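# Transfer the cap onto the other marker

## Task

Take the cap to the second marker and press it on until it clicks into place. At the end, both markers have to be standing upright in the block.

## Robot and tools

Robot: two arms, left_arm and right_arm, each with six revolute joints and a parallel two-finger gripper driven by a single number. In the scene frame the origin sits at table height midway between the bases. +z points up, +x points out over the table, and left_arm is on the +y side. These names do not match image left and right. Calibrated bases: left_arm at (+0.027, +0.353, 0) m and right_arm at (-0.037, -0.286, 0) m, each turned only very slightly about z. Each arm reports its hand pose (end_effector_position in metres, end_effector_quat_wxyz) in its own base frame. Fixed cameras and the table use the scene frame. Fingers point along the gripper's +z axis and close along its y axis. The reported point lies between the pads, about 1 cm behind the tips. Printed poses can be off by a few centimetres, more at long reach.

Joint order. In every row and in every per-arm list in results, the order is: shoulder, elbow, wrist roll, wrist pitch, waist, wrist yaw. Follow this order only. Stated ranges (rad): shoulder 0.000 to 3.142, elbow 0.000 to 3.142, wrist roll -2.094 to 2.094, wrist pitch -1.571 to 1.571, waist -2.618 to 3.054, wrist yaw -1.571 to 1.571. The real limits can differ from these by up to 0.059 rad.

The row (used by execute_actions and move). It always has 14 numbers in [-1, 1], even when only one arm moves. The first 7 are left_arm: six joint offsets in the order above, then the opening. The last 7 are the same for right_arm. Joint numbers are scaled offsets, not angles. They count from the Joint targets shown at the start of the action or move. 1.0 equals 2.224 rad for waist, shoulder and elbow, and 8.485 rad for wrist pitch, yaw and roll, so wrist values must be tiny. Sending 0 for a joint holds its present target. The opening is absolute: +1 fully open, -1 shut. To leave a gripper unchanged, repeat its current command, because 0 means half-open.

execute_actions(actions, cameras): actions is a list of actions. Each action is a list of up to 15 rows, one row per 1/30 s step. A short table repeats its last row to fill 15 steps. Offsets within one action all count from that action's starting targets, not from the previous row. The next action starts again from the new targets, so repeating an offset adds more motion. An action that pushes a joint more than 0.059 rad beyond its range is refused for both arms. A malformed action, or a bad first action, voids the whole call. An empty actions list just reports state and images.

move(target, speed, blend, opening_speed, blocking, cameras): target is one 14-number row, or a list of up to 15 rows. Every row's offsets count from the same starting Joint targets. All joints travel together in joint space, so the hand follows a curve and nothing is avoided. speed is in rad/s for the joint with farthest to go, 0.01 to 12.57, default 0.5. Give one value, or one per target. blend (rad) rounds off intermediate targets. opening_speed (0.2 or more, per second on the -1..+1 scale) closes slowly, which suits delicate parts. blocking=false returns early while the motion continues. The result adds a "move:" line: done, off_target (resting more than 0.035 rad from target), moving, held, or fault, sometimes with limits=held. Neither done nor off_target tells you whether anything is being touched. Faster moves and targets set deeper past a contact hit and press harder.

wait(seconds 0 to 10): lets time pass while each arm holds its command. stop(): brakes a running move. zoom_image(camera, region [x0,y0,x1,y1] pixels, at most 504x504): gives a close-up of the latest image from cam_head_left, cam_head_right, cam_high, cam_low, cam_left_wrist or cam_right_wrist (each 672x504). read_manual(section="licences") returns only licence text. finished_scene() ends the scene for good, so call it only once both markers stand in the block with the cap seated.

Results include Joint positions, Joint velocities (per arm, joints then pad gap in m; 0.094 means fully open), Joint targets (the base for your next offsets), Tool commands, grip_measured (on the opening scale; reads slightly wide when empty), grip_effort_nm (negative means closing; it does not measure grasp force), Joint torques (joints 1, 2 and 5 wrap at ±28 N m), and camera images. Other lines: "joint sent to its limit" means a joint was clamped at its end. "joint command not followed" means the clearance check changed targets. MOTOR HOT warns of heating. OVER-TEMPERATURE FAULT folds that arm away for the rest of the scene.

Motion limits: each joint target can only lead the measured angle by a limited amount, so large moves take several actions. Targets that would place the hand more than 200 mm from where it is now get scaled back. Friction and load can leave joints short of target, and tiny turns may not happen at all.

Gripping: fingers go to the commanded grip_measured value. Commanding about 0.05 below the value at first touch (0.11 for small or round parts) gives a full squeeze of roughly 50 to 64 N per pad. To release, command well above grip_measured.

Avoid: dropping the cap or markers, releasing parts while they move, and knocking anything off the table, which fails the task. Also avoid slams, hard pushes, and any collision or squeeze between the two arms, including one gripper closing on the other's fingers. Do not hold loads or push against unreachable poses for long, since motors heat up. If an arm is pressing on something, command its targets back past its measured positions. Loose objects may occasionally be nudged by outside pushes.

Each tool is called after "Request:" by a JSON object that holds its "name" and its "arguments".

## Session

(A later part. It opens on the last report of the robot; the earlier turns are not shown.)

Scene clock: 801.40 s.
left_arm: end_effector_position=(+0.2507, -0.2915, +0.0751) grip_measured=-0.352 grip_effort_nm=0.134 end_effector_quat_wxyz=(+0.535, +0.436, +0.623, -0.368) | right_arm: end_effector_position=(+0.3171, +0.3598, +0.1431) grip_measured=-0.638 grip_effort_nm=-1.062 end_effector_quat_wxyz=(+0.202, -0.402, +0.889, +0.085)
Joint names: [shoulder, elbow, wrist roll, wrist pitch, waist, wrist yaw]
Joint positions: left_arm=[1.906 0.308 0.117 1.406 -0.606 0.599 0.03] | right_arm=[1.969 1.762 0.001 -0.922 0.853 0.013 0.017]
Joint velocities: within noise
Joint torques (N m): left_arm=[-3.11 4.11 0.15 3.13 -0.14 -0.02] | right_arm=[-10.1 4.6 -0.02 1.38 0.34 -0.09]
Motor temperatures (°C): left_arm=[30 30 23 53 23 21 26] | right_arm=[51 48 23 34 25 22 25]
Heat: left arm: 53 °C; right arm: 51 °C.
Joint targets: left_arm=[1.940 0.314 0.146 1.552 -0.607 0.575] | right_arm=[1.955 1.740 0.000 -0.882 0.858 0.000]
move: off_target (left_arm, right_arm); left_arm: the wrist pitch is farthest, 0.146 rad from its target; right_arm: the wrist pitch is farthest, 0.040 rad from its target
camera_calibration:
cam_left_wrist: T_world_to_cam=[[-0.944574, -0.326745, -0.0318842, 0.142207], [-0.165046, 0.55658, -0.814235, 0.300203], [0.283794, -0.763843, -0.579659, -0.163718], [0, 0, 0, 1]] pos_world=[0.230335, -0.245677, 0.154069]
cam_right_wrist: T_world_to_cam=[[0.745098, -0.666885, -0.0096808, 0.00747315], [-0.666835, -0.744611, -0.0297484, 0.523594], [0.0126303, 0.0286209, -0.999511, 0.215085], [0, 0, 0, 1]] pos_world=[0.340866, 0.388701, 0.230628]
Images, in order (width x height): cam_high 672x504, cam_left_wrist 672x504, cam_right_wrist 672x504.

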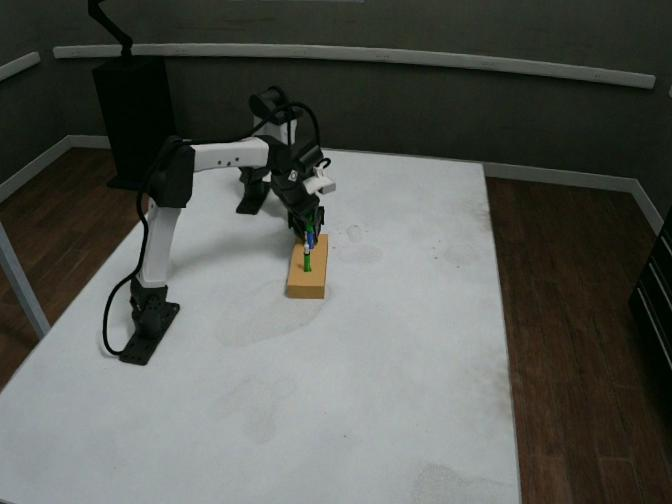

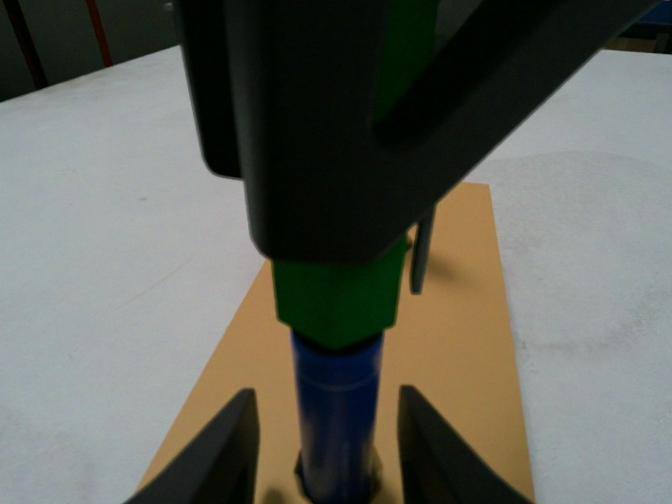

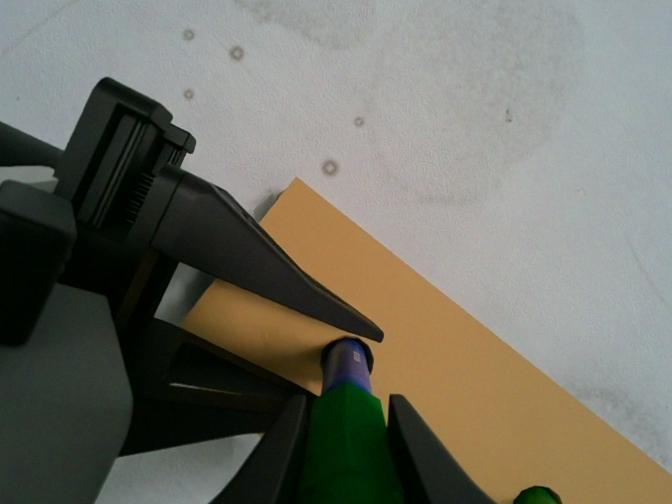

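Request:
{"name": "move", "arguments": {"target": [0, 0, 0, 0, 0, 0, -0.85, 0, 0, 0, 0, 0, 0, -0.72], "opening_speed": 0.5, "cameras": ["cam_left_wrist", "cam_right_wrist", "cam_high", "cam_low"]}}

Request:
{"name": "zoom_image", "arguments": {"camera": "cam_high", "region": [250, 160, 370, 310]}}

Request:
{"name": "zoom_image", "arguments": {"camera": "cam_low", "region": [300, 180, 420, 290]}}

Scene clock: 836.53 s.
left_arm: end_effector_position=(+0.2512, -0.2924, +0.0755) grip_measured=-0.696 grip_effort_nm=-0.989 end_effector_quat_wxyz=(+0.535, +0.437, +0.622, -0.369) | right_arm: end_effector_position=(+0.3173, +0.3600, +0.1432) grip_measured=-0.638 grip_effort_nm=-1.057 end_effector_quat_wxyz=(+0.203, -0.402, +0.889, +0.085)
Joint names: [shoulder, elbow, wrist roll, wrist pitch, waist, wrist yaw]
Joint positions: left_arm=[1.908 0.312 0.117 1.406 -0.606 0.602 0.014] | right_arm=[1.969 1.762 0.001 -0.92 0.853 0.013 0.017]
Joint velocities: within noise
Joint torques (N m): left_arm=[-3.56 3.58 0.2 3.06 -0.17 -0.06] | right_arm=[-10.09 4.7 -0.01 1.38 0.38 -0.07]
Motor temperatures (°C): left_arm=[28 29 23 61 23 21 25] | right_arm=[52 41 23 36 25 22 26]
Heat: left arm: 61 °C; right arm: 52 °C.
Joint targets: left_arm=[1.940 0.314 0.146 1.552 -0.607 0.575] | right_arm=[1.955 1.740 0.000 -0.882 0.858 0.000]
move: off_target (left_arm, right_arm); left_arm: the wrist pitch is farthest, 0.146 rad from its target; right_arm: the wrist pitch is farthest, 0.038 rad from its target
camera_calibration:
cam_left_wrist: T_world_to_cam=[[-0.945524, -0.323903, -0.0327407, 0.143645], [-0.162102, 0.555631, -0.815473, 0.300237], [0.282326, -0.765742, -0.577868, -0.164521], [0, 0, 0, 1]] pos_world=[0.230937, -0.246274, 0.154467]
cam_right_wrist: T_world_to_cam=[[0.745106, -0.666874, -0.00975935, 0.0074777], [-0.666813, -0.744585, -0.030885, 0.523983], [0.0133297, 0.0295203, -0.999475, 0.214584], [0, 0, 0, 1]] pos_world=[0.340966, 0.388802, 0.230727]
Images, in order (width x height): cam_high 672x504, cam_low 672x504, cam_left_wrist 672x504, cam_right_wrist 672x504.

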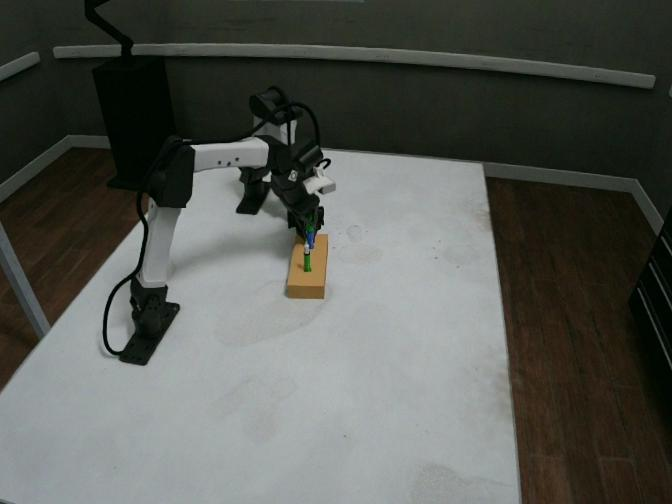

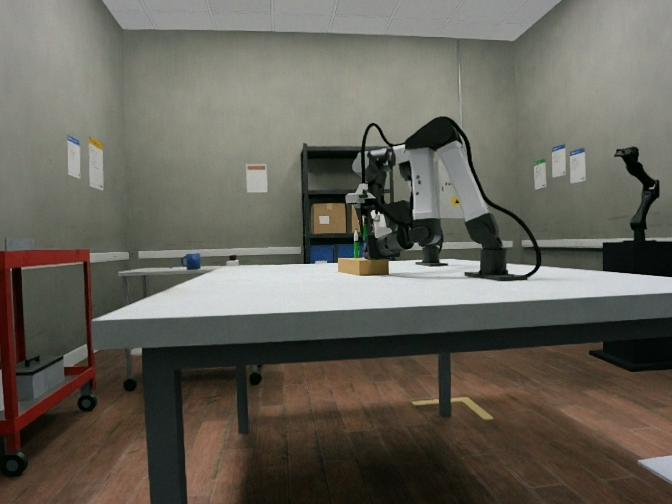

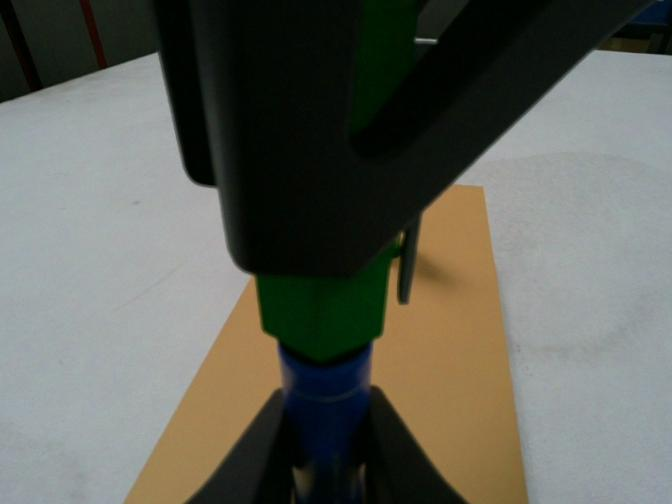

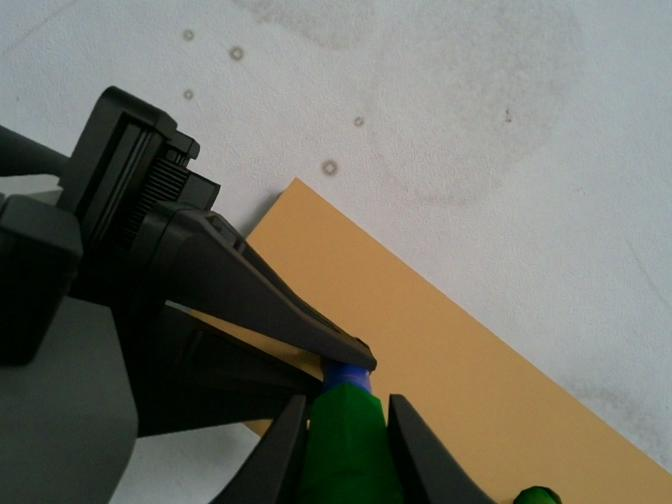

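Scaled by 3.360 from the camera's 672x504 image, which has a finer 960x720 frame.

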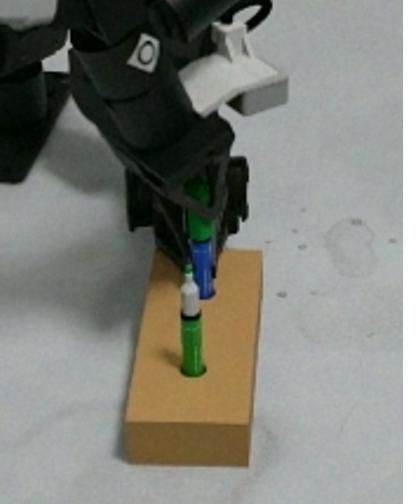

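Scaled by 4.200 from the camera's 672x504 image, which has a finer 960x720 frame.

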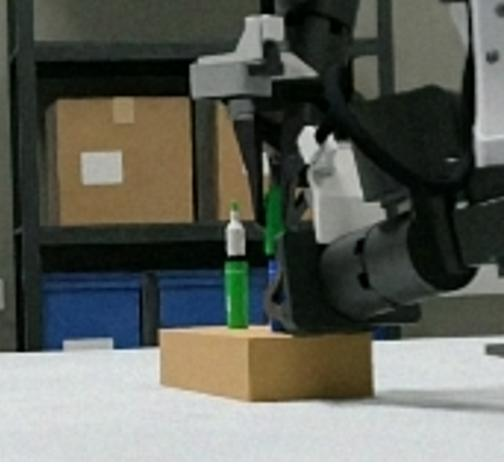

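Request:
{"name": "move", "arguments": {"target": [[0.0081, -0.0189, 0, -0.0514, 0, 0, -0.85, 0, 0, 0, 0, 0, 0, -0.72], [0.0081, -0.0189, 0, -0.0514, 0, 0, -0.85, -0.0148, 0.031, 0, -0.0009, 0, 0, -0.72]], "speed": [0.5, 0.08], "cameras": ["cam_left_wrist", "cam_right_wrist", "cam_high"]}}

Request:
{"name": "zoom_image", "arguments": {"camera": "cam_high", "region": [250, 160, 370, 310]}}

Scene clock: 901.33 s.
left_arm: end_effector_position=(+0.2490, -0.2922, +0.0699) grip_measured=-0.697 grip_effort_nm=-0.999 end_effector_quat_wxyz=(+0.523, +0.439, +0.629, -0.372) | right_arm: end_effector_position=(+0.3178, +0.3601, +0.1447) grip_measured=-0.638 grip_effort_nm=-1.053 end_effector_quat_wxyz=(+0.205, -0.401, +0.889, +0.086)
Joint names: [shoulder, elbow, wrist roll, wrist pitch, waist, wrist yaw]
Joint positions: left_arm=[1.907 0.312 0.117 1.377 -0.606 0.61 0.014] | right_arm=[1.967 1.764 0.001 -0.92 0.853 0.014 0.017]
Joint velocities: within noise
Joint torques (N m): left_arm=[-1.76 -0.4 0.15 -0.55 -0.1 -0.11] | right_arm=[-12.6 10.03 -0.01 1.29 0.35 -0.12]
Motor temperatures (°C): left_arm=[28 28 23 66 23 21 27] | right_arm=[55 37 23 37 25 22 26]
Heat: left arm: 66 °C; right arm: 55 °C.
Joint targets: left_arm=[1.958 0.272 0.146 1.116 -0.607 0.575] | right_arm=[1.923 1.809 0.000 -0.889 0.858 0.000]
move: off_target (left_arm, right_arm); left_arm: the wrist pitch is farthest, 0.261 rad from its target; right_arm: the shoulder is farthest, 0.045 rad from its target
camera_calibration:
cam_left_wrist: T_world_to_cam=[[-0.948482, -0.316485, -0.0148336, 0.143041], [-0.177231, 0.568793, -0.803158, 0.301987], [0.262625, -0.759152, -0.595581, -0.158949], [0, 0, 0, 1]] pos_world=[0.230938, -0.247165, 0.149998]
cam_right_wrist: T_world_to_cam=[[0.744694, -0.667352, -0.00842874, 0.0073622], [-0.667191, -0.744075, -0.0347754, 0.525004], [0.0169359, 0.0315206, -0.99936, 0.214244], [0, 0, 0, 1]] pos_world=[0.341167, 0.388802, 0.232426]
Images, in order (width x height): cam_high 672x504, cam_left_wrist 672x504, cam_right_wrist 672x504.

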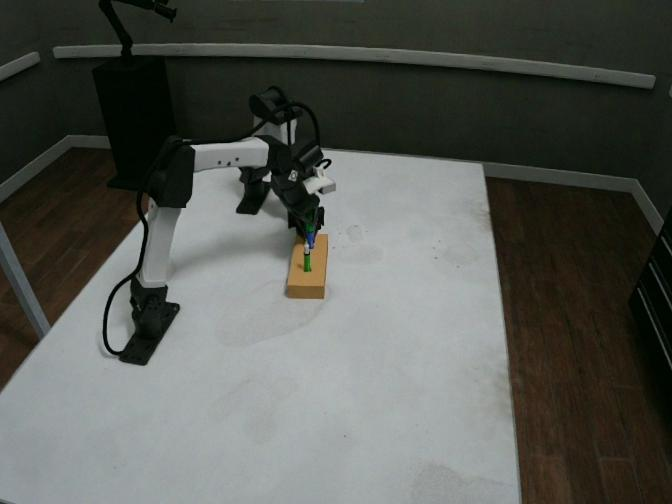

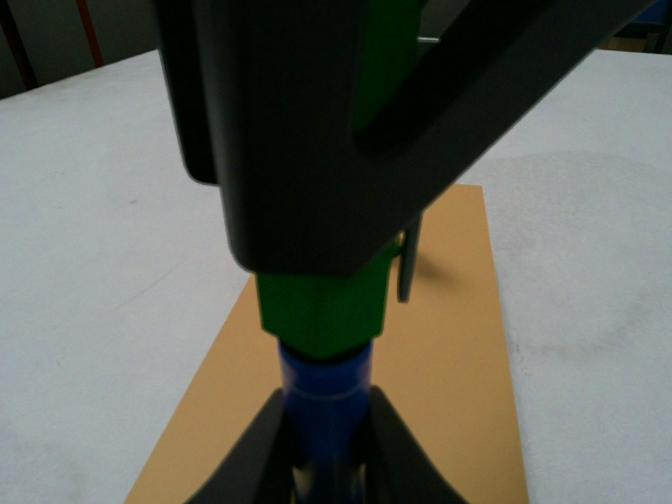

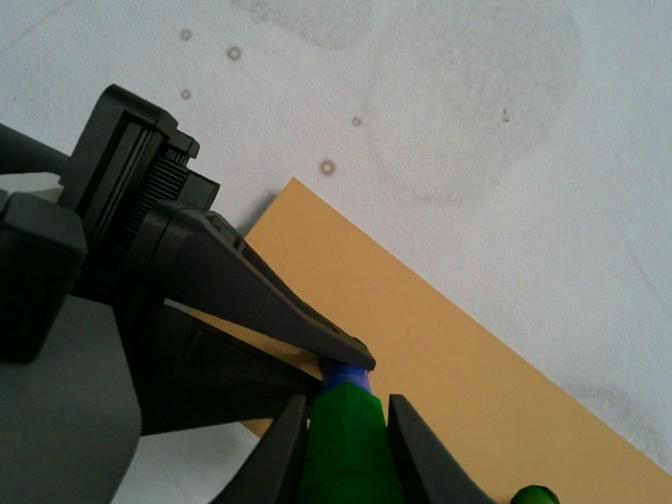

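Scaled by 3.360 from the camera's 672x504 image, which has a finer 960x720 frame.

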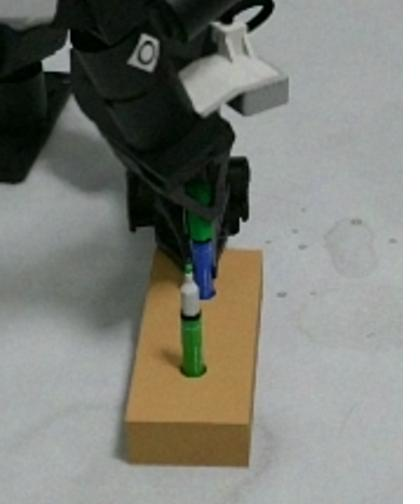

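Request:
{"name": "move", "arguments": {"target": [[0.009, -0.009, 0, -0.0117, 0, 0, -0.85, 0, 0, 0, 0, 0, 0, -0.72], [0.009, -0.009, 0, -0.0117, 0, 0, -0.85, -0.0207, 0.0157, 0, 0.0034, 0, 0, -0.72]], "speed": [0.5, 0.08], "cameras": ["cam_left_wrist", "cam_right_wrist"]}}

Scene clock: 910.20 s.
left_arm: end_effector_position=(+0.2464, -0.2909, +0.0665) grip_measured=-0.697 grip_effort_nm=-0.994 end_effector_quat_wxyz=(+0.517, +0.440, +0.633, -0.372) | right_arm: end_effector_position=(+0.3182, +0.3602, +0.1463) grip_measured=-0.638 grip_effort_nm=-1.057 end_effector_quat_wxyz=(+0.206, -0.401, +0.888, +0.085)
Joint names: [shoulder, elbow, wrist roll, wrist pitch, waist, wrist yaw]
Joint positions: left_arm=[1.907 0.305 0.12 1.369 -0.606 0.613 0.014] | right_arm=[1.965 1.767 0.001 -0.922 0.853 0.016 0.017]
Joint velocities: within noise
Joint torques (N m): left_arm=[-0.28 -1.81 0.19 -1.39 -0.12 -0.13] | right_arm=[-16.1 12.6 0 1.58 0.34 -0.13]
Motor temperatures (°C): left_arm=[28 28 23 59 23 21 27] | right_arm=[60 38 23 37 25 22 26]
Heat: left arm: 59 °C; right arm: 60 °C.
Joint targets: left_arm=[1.978 0.251 0.146 1.017 -0.607 0.575] | right_arm=[1.877 1.844 0.000 -0.860 0.858 0.000]
move: off_target (left_arm, right_arm); left_arm: the wrist pitch is farthest, 0.353 rad from its target; right_arm: the shoulder is farthest, 0.089 rad from its target
camera_calibration:
cam_left_wrist: T_world_to_cam=[[-0.949739, -0.312932, -0.00832026, 0.141879], [-0.183021, 0.576633, -0.796239, 0.301286], [0.253966, -0.754697, -0.604924, -0.15533], [0, 0, 0, 1]] pos_world=[0.229338, -0.24656, 0.147113]
cam_right_wrist: T_world_to_cam=[[0.744268, -0.667844, -0.00700787, 0.007172], [-0.66758, -0.743577, -0.0378131, 0.525633], [0.0200423, 0.0328214, -0.99926, 0.214358], [0, 0, 0, 1]] pos_world=[0.341268, 0.388603, 0.234126]
Images, in order (width x height): cam_left_wrist 672x504, cam_right_wrist 672x504.

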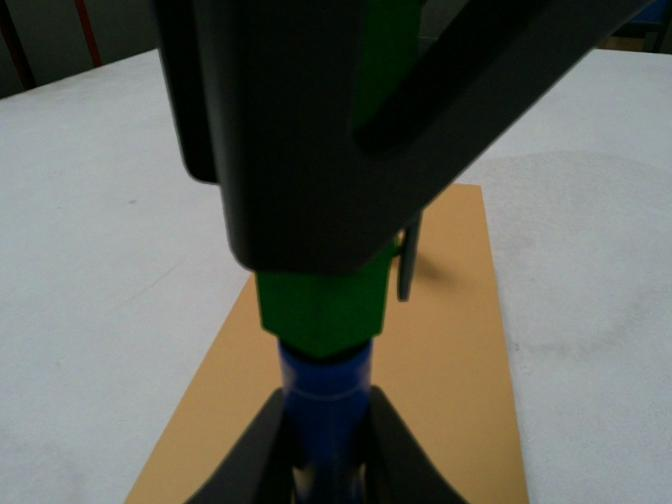

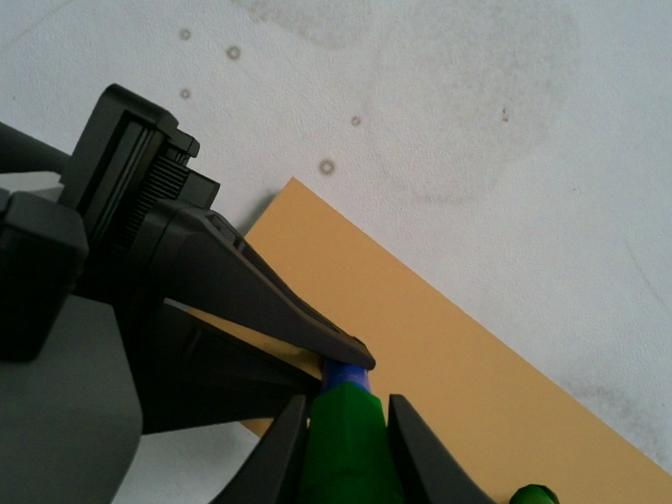

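Request:
{"name": "move", "arguments": {"target": [[0.0135, -0.009, 0, -0.01155, 0, 0, -0.85, 0, 0, 0, 0, 0, 0, -0.72], [0.0135, -0.009, 0, -0.01155, 0, 0, -0.85, -0.0234, 0.0193, 0, 0.0033, 0, 0, -0.72]], "speed": [0.5, 0.08], "cameras": ["cam_left_wrist", "cam_right_wrist"]}}

Scene clock: 919.30 s.
left_arm: end_effector_position=(+0.2448, -0.2901, +0.0602) grip_measured=-0.697 grip_effort_nm=-0.994 end_effector_quat_wxyz=(+0.509, +0.442, +0.639, -0.372) | right_arm: end_effector_position=(+0.3278, +0.3732, +0.2558) grip_measured=-0.638 grip_effort_nm=-1.053 end_effector_quat_wxyz=(+0.330, -0.380, +0.851, +0.147)
Joint names: [shoulder, elbow, wrist roll, wrist pitch, waist, wrist yaw]
Joint positions: left_arm=[1.917 0.303 0.123 1.359 -0.606 0.614 0.014] | right_arm=[1.833 1.87 0.009 -0.868 0.853 0.008 0.017]
Joint velocities: within noise
Joint torques (N m): left_arm=[1.35 -3.4 0.07 -2.2 -0.17 -0.18] | right_arm=[-8.87 8.03 -0.02 1.78 0.29 -0.13]
Motor temperatures (°C): left_arm=[27 28 23 56 23 21 27] | right_arm=[72 43 23 37 25 22 26]
Heat: left arm: 56 °C; right arm: 72 °C.
Joint targets: left_arm=[2.008 0.232 0.146 0.919 -0.607 0.575] | right_arm=[1.824 1.887 0.000 -0.832 0.858 0.000]
move: off_target (left_arm, right_arm); left_arm: the wrist pitch is farthest, 0.440 rad from its target; right_arm: the wrist pitch is farthest, 0.036 rad from its target
camera_calibration:
cam_left_wrist: T_world_to_cam=[[-0.950422, -0.31095, 0.00281024, 0.14065], [-0.194652, 0.58786, -0.785195, 0.300951], [0.242505, -0.746814, -0.619242, -0.152078], [0, 0, 0, 1]] pos_world=[0.229137, -0.246756, 0.141737]
cam_right_wrist: T_world_to_cam=[[0.745484, -0.666179, -0.0214137, 0.0121434], [-0.63618, -0.701595, -0.321, 0.592426], [0.19882, 0.252923, -0.946837, 0.168947], [0, 0, 0, 1]] pos_world=[0.334247, 0.381002, 0.350394]
Images, in order (width x height): cam_left_wrist 672x504, cam_right_wrist 672x504.

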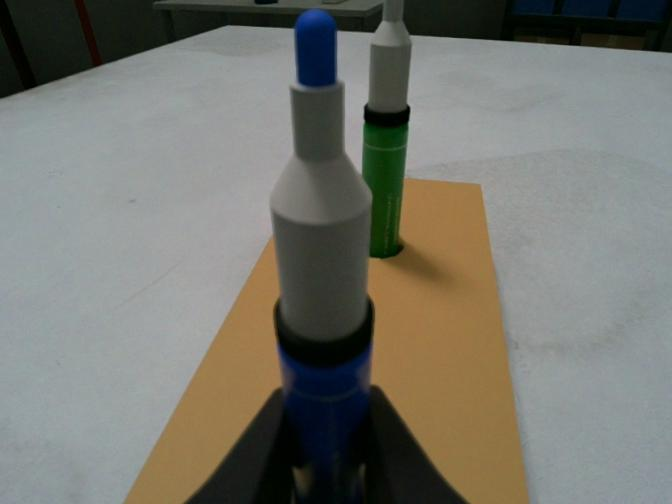

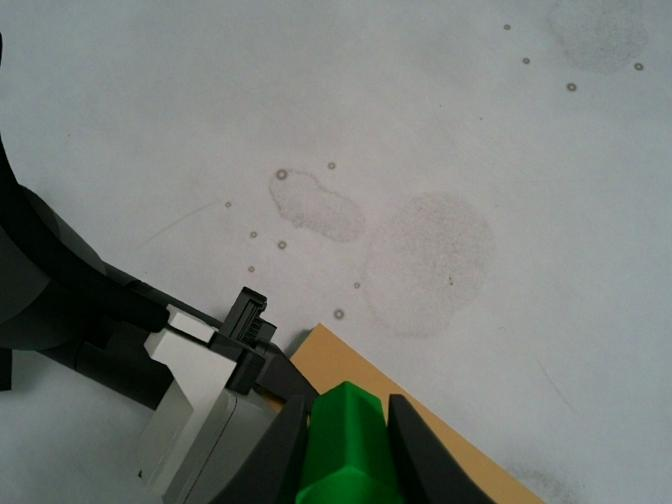

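Request:
{"name": "move", "arguments": {"target": [[-0.0432, 0.0328, 0, 0.0537, 0, 0, -0.85, 0, 0, 0, 0, 0, 0, -0.72], [-0.0432, 0.0328, 0, 0.0537, 0, 0, 0.0, 0, 0, 0, 0, 0, 0, -0.72], [-0.1205, -0.0369, -0.0018, 0.0649, 0.0746, 0.0205, 0.0, -0.0297, -0.0517, 0, -0.0401, -0.089, 0, -0.72]], "speed": [0.6, 0.3, 0.35]}}

Request:
{"name": "zoom_image", "arguments": {"camera": "cam_right_wrist", "region": [180, 200, 500, 504]}}

Scene clock: 962.93 s.
left_arm: end_effector_position=(+0.2383, -0.2420, +0.0844) grip_measured=-0.002 grip_effort_nm=0.134 end_effector_quat_wxyz=(+0.534, +0.421, +0.632, -0.370) | right_arm: end_effector_position=(+0.3333, +0.2598, +0.2091) grip_measured=-0.638 grip_effort_nm=-1.057 end_effector_quat_wxyz=(+0.201, -0.314, +0.925, +0.069)
Joint names: [shoulder, elbow, wrist roll, wrist pitch, waist, wrist yaw]
Joint positions: left_arm=[1.758 0.16 0.123 1.388 -0.447 0.736 0.047] | right_arm=[1.783 1.787 0.009 -1.146 0.663 0.002 0.017]
Joint velocities: within noise
Joint torques (N m): left_arm=[-6.06 2.28 -0.08 2.48 0.35 0.24] | right_arm=[-9.42 5.03 -0.03 0.7 -0.35 -0.1]
Motor temperatures (°C): left_arm=[26 27 23 57 23 21 27] | right_arm=[59 40 23 41 25 22 26]
Heat: left arm: 57 °C; right arm: 59 °C.
Joint targets: left_arm=[1.740 0.149 0.130 1.469 -0.441 0.749] | right_arm=[1.758 1.772 0.000 -1.173 0.661 0.000]
move: off_target (left_arm); target 2's new numbers were sent with left_arm's wrist yaw 0.036 rad from that target; left_arm: the wrist pitch is farthest, 0.082 rad from its target
camera_calibration:
cam_left_wrist: T_world_to_cam=[[-0.936817, -0.349775, -0.0055551, 0.137349], [-0.197585, 0.54217, -0.816708, 0.28267], [0.288676, -0.764008, -0.577025, -0.118436], [0, 0, 0, 1]] pos_world=[0.218712, -0.195701, 0.163281]
cam_right_wrist: T_world_to_cam=[[0.603593, -0.796975, -0.0225129, 0.013008], [-0.797292, -0.603365, -0.0166036, 0.46602], [-0.000350829, 0.0279712, -0.999609, 0.288208], [0, 0, 0, 1]] pos_world=[0.363803, 0.283485, 0.296126]

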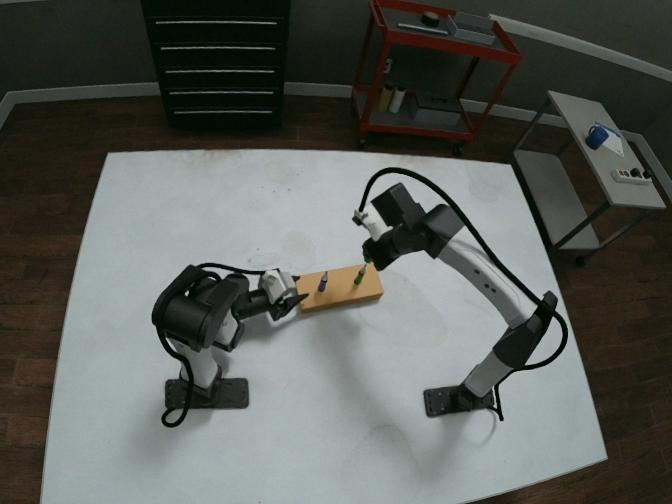

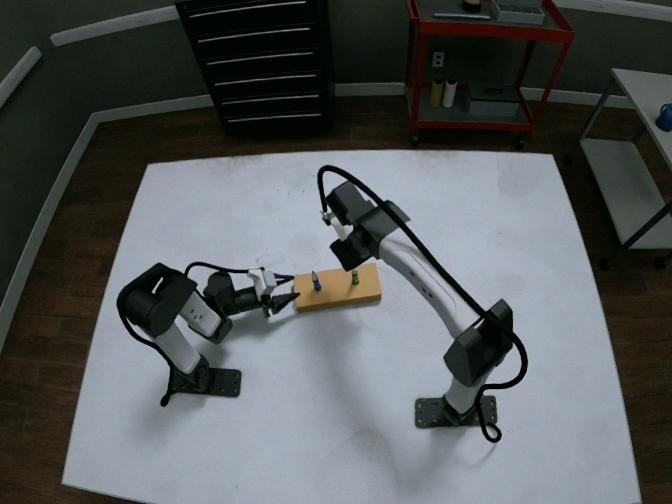

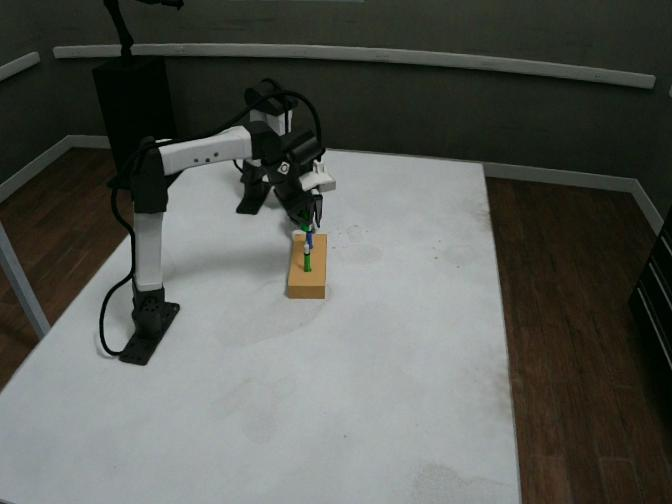

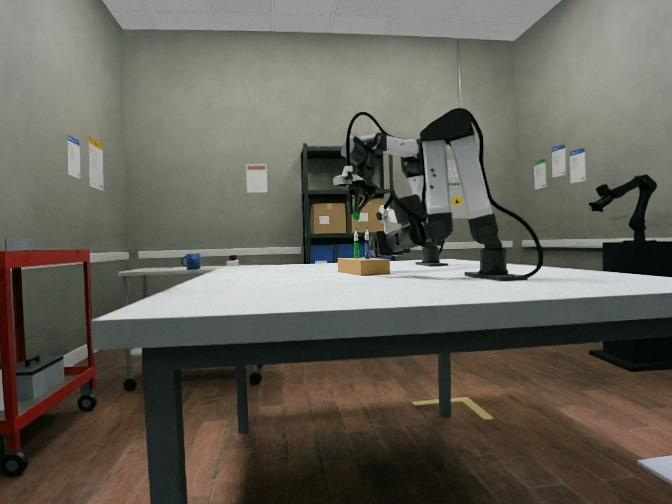

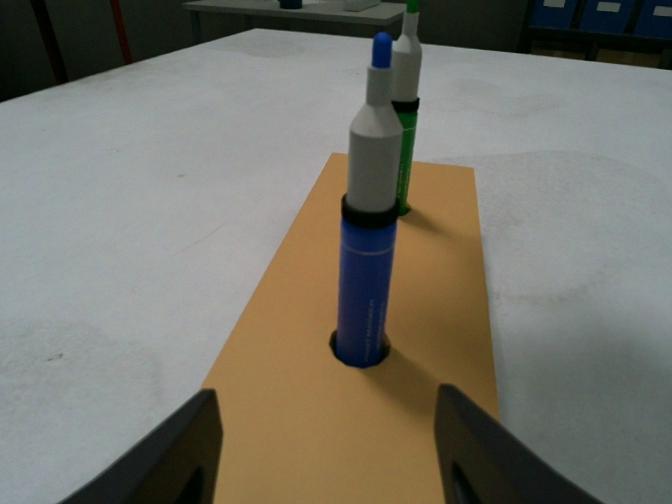

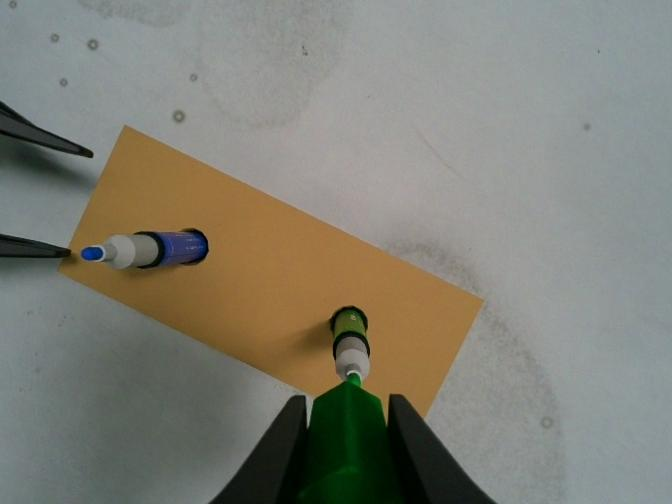

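Scaled by 1.575 from the camera's 672x504 image, which has a finer 960x720 frame.

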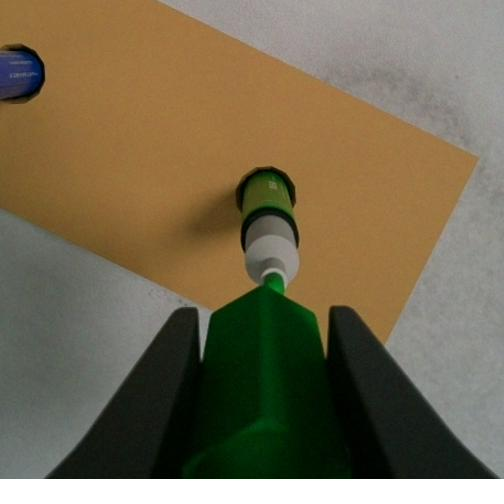

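Request:
{"name": "move", "arguments": {"target": [[0, 0, 0, 0, 0.1308, 0, 0.0, -0.0036, -0.0234, 0, 0.01497, -0.0018, 0, -0.72], [-0.2446, 0.6142, -0.0153, -0.3341, 0.1308, -0.0883, 0.0, -0.0036, -0.0234, 0, 0.01497, -0.0018, 0, -0.72]], "speed": [0.4, 1.2], "cameras": ["cam_right_wrist", "cam_head_left", "cam_high", "cam_low"]}}

Request:
{"name": "zoom_image", "arguments": {"camera": "cam_right_wrist", "region": [180, 200, 500, 504]}}

Request:
{"name": "zoom_image", "arguments": {"camera": "cam_low", "region": [300, 180, 420, 290]}}

Request:
{"name": "zoom_image", "arguments": {"camera": "cam_high", "region": [250, 160, 370, 310]}}

Scene clock: 1067.27 s.
left_arm: end_effector_position=(+0.2621, -0.0422, +0.2766) grip_measured=-0.002 grip_effort_nm=0.134 end_effector_quat_wxyz=(+0.263, +0.081, +0.961, -0.023) | right_arm: end_effector_position=(+0.3373, +0.2629, +0.2009) grip_measured=-0.638 grip_effort_nm=-1.053 end_effector_quat_wxyz=(+0.211, -0.313, +0.923, +0.073)
Joint names: [shoulder, elbow, wrist roll, wrist pitch, waist, wrist yaw]
Joint positions: left_arm=[1.197 1.494 0.011 -1.333 -0.154 0.008 0.047] | right_arm=[1.775 1.736 0.009 -1.081 0.663 0.002 0.017]
Joint velocities: within noise
Joint torques (N m): left_arm=[-2.97 8.88 -0.23 0.87 0.25 -0.05] | right_arm=[-9.43 5.05 -0.02 1.37 -0.77 -0.11]
Motor temperatures (°C): left_arm=[32 27 23 60 23 21 25] | right_arm=[57 36 23 35 25 22 26]
Heat: left arm: 60 °C; right arm: 57 °C.
Joint targets: left_arm=[1.196 1.516 0.000 -1.365 -0.150 0.000] | right_arm=[1.750 1.720 0.000 -1.046 0.657 0.000]
move: done
camera_calibration:
cam_right_wrist: T_world_to_cam=[[0.60392, -0.796717, -0.0228529, 0.0127493], [-0.796887, -0.602983, -0.0371839, 0.474725], [0.0158452, 0.0406673, -0.999047, 0.27093], [0, 0, 0, 1]] pos_world=[0.36631, 0.28539, 0.288616]
Images, in order (width x height): cam_head_left 672x504, cam_high 672x504, cam_low 672x504, cam_right_wrist 672x504.

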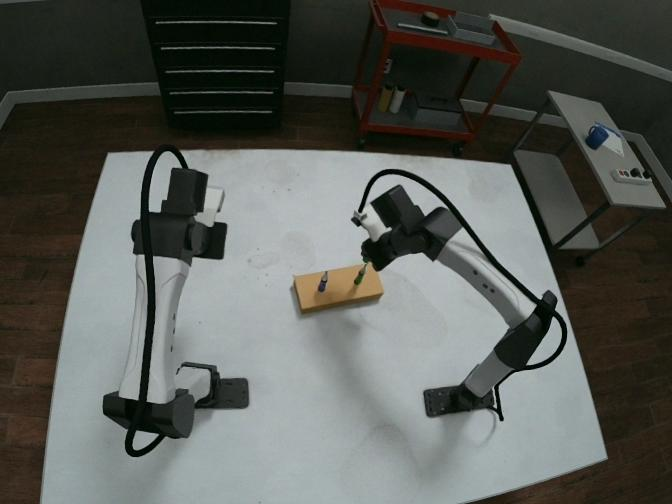

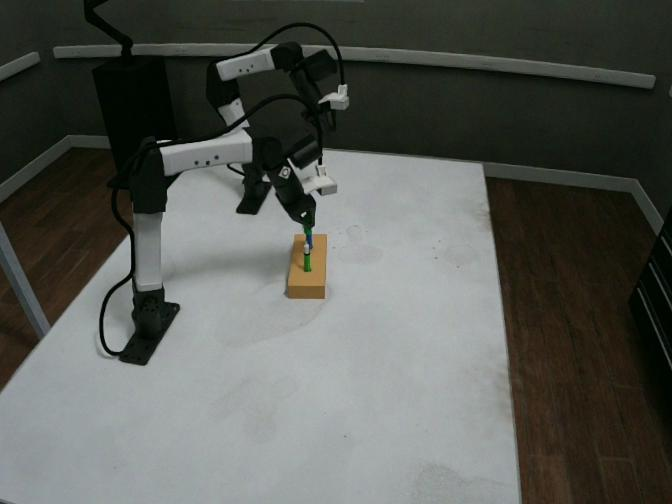

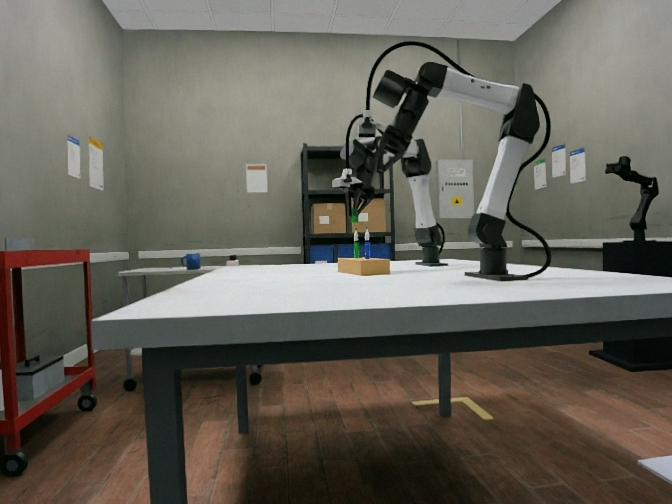

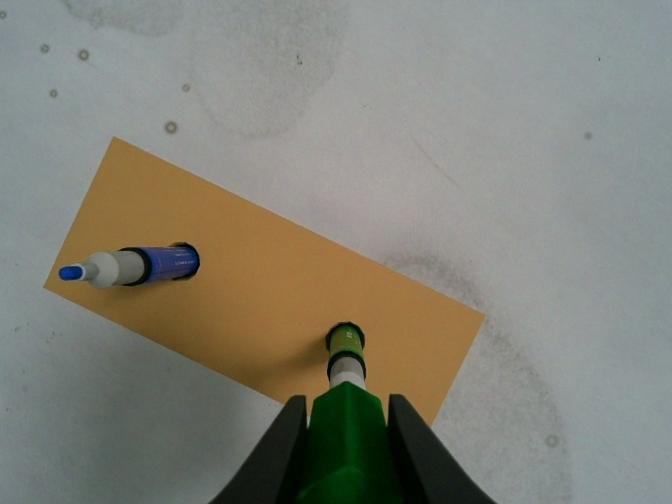

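Scaled by 1.575 from the camera's 672x504 image, which has a finer 960x720 frame.

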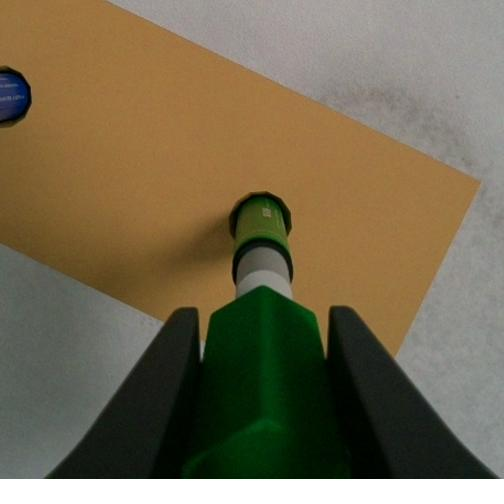

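Scaled by 4.200 from the camera's 672x504 image, which has a finer 960x720 frame.

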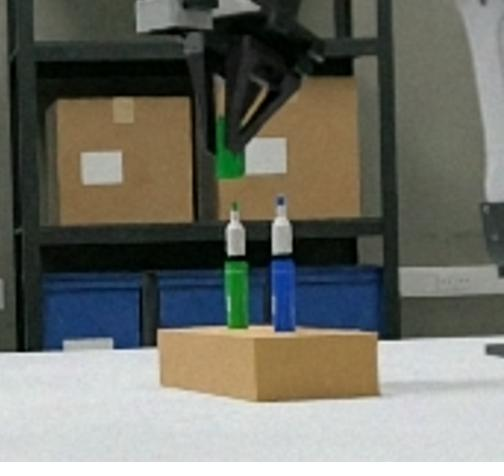

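Scaled by 3.360 from the camera's 672x504 image, which has a finer 960x720 frame.

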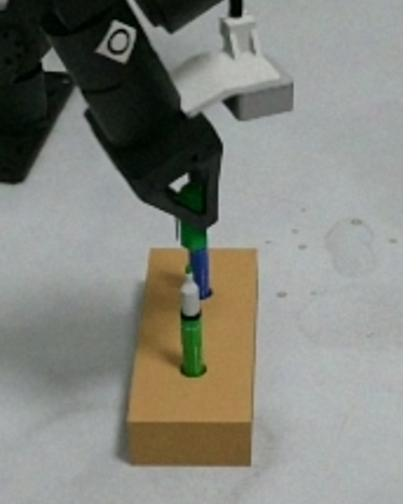

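Request:
{"name": "move", "arguments": {"target": [0, 0, 0, 0, 0, 0, 0.0, -0.007, -0.027, 0, 0.00467, -0.0035, 0, -0.72], "speed": 0.1, "cameras": ["cam_right_wrist", "cam_head_left", "cam_head_right", "cam_high", "cam_low"]}}

Request:
{"name": "zoom_image", "arguments": {"camera": "cam_right_wrist", "region": [250, 280, 450, 430]}}

Request:
{"name": "zoom_image", "arguments": {"camera": "cam_low", "region": [320, 200, 400, 280]}}

Request:
{"name": "zoom_image", "arguments": {"camera": "cam_high", "region": [270, 200, 350, 290]}}

Scene clock: 1100.90 s.
left_arm: end_effector_position=(+0.2618, -0.0421, +0.2764) grip_measured=-0.002 grip_effort_nm=0.134 end_effector_quat_wxyz=(+0.262, +0.080, +0.961, -0.023) | right_arm: end_effector_position=(+0.3366, +0.2582, +0.1899) grip_measured=-0.638 grip_effort_nm=-1.062 end_effector_quat_wxyz=(+0.208, -0.310, +0.925, +0.071)
Joint names: [shoulder, elbow, wrist roll, wrist pitch, waist, wrist yaw]
Joint positions: left_arm=[1.197 1.494 0.01 -1.335 -0.154 0.008 0.047] | right_arm=[1.759 1.675 0.009 -1.043 0.655 0.002 0.017]
Joint velocities: within noise
Joint torques (N m): left_arm=[-2.76 8.8 -0.22 0.84 0.39 -0.06] | right_arm=[-9.32 5.16 0 1.35 -0.81 -0.11]
Motor temperatures (°C): left_arm=[29 30 23 49 23 21 24] | right_arm=[63 34 23 36 25 22 26]
Heat: left arm: 49 °C; right arm: 63 °C.
Joint targets: left_arm=[1.196 1.516 0.000 -1.365 -0.150 0.000] | right_arm=[1.735 1.660 0.000 -1.006 0.649 0.000]
move: off_target (right_arm); right_arm: the wrist pitch is farthest, 0.037 rad from its target
camera_calibration:
cam_right_wrist: T_world_to_cam=[[0.597713, -0.801389, -0.022687, 0.0125139], [-0.801632, -0.597019, -0.03091, 0.469833], [0.0112263, 0.0366619, -0.999265, 0.262906], [0, 0, 0, 1]] pos_world=[0.366201, 0.280889, 0.277519]
Images, in order (width x height): cam_head_left 672x504, cam_head_right 672x504, cam_high 672x504, cam_low 672x504, cam_right_wrist 672x504.

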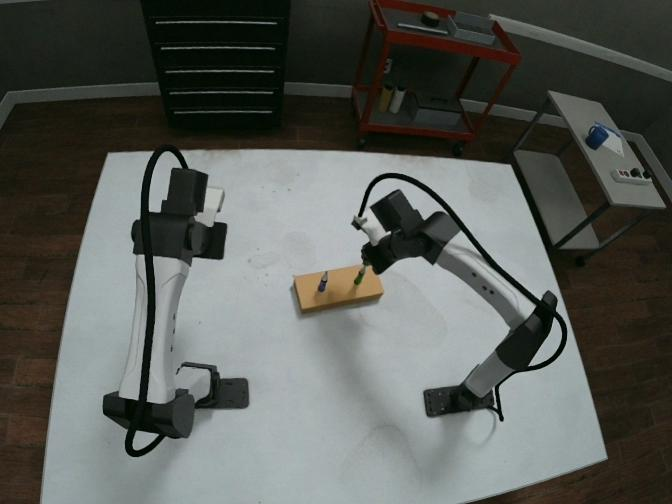

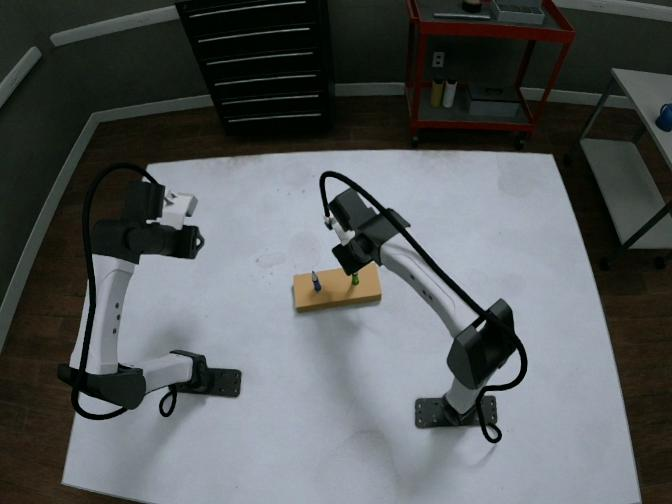

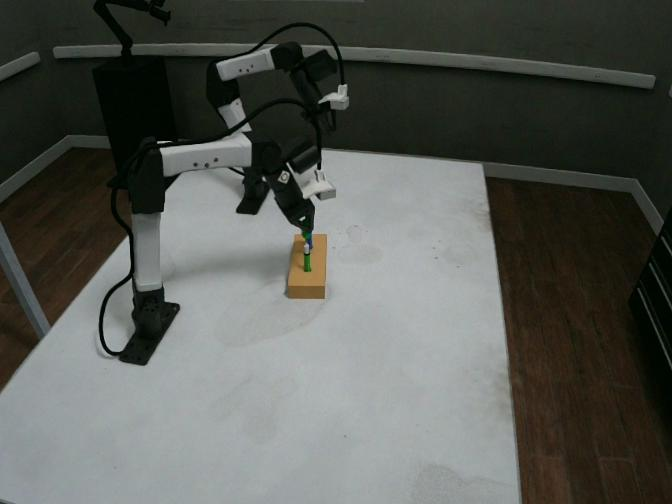

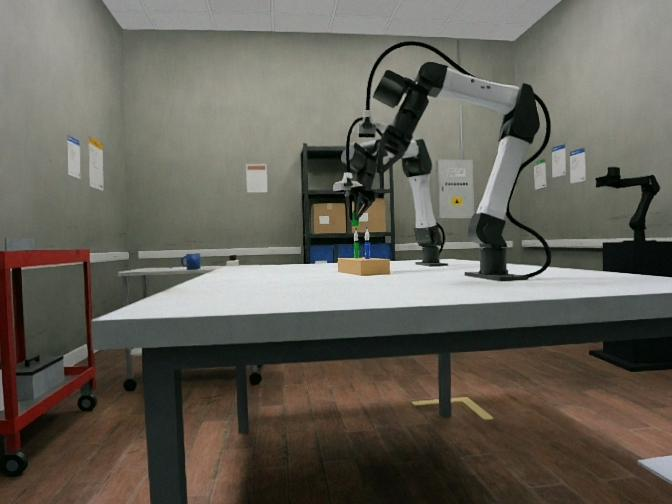

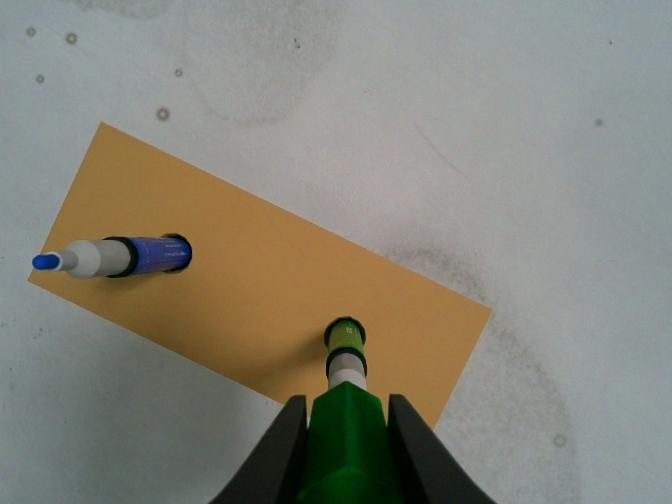

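Scaled by 2.520 from the camera's 672x504 image, which has a finer 960x720 frame.

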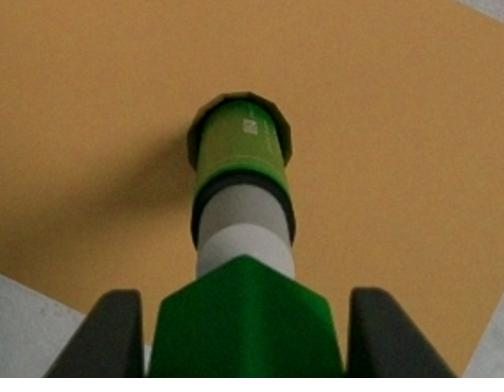

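Scaled by 6.300 from the camera's 672x504 image, which has a finer 960x720 frame.

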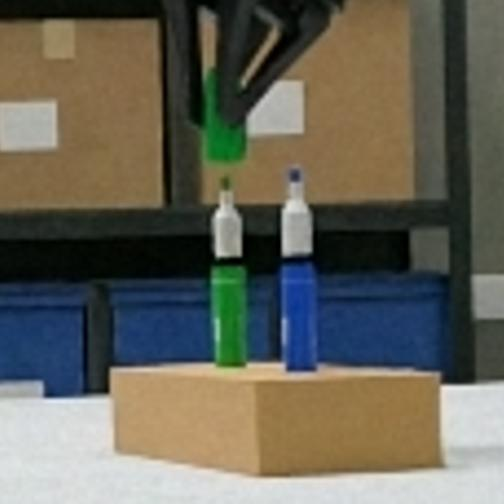

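Scaled by 5.600 from the camera's 672x504 image, which has a finer 960x720 frame.

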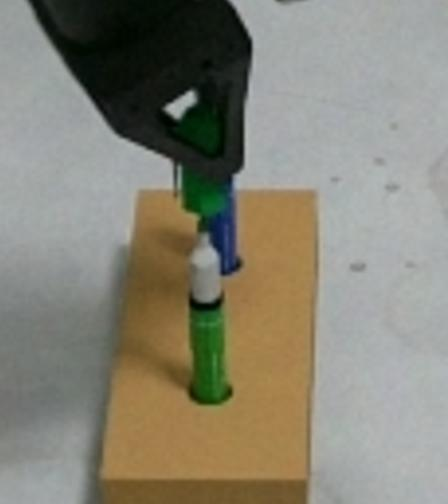

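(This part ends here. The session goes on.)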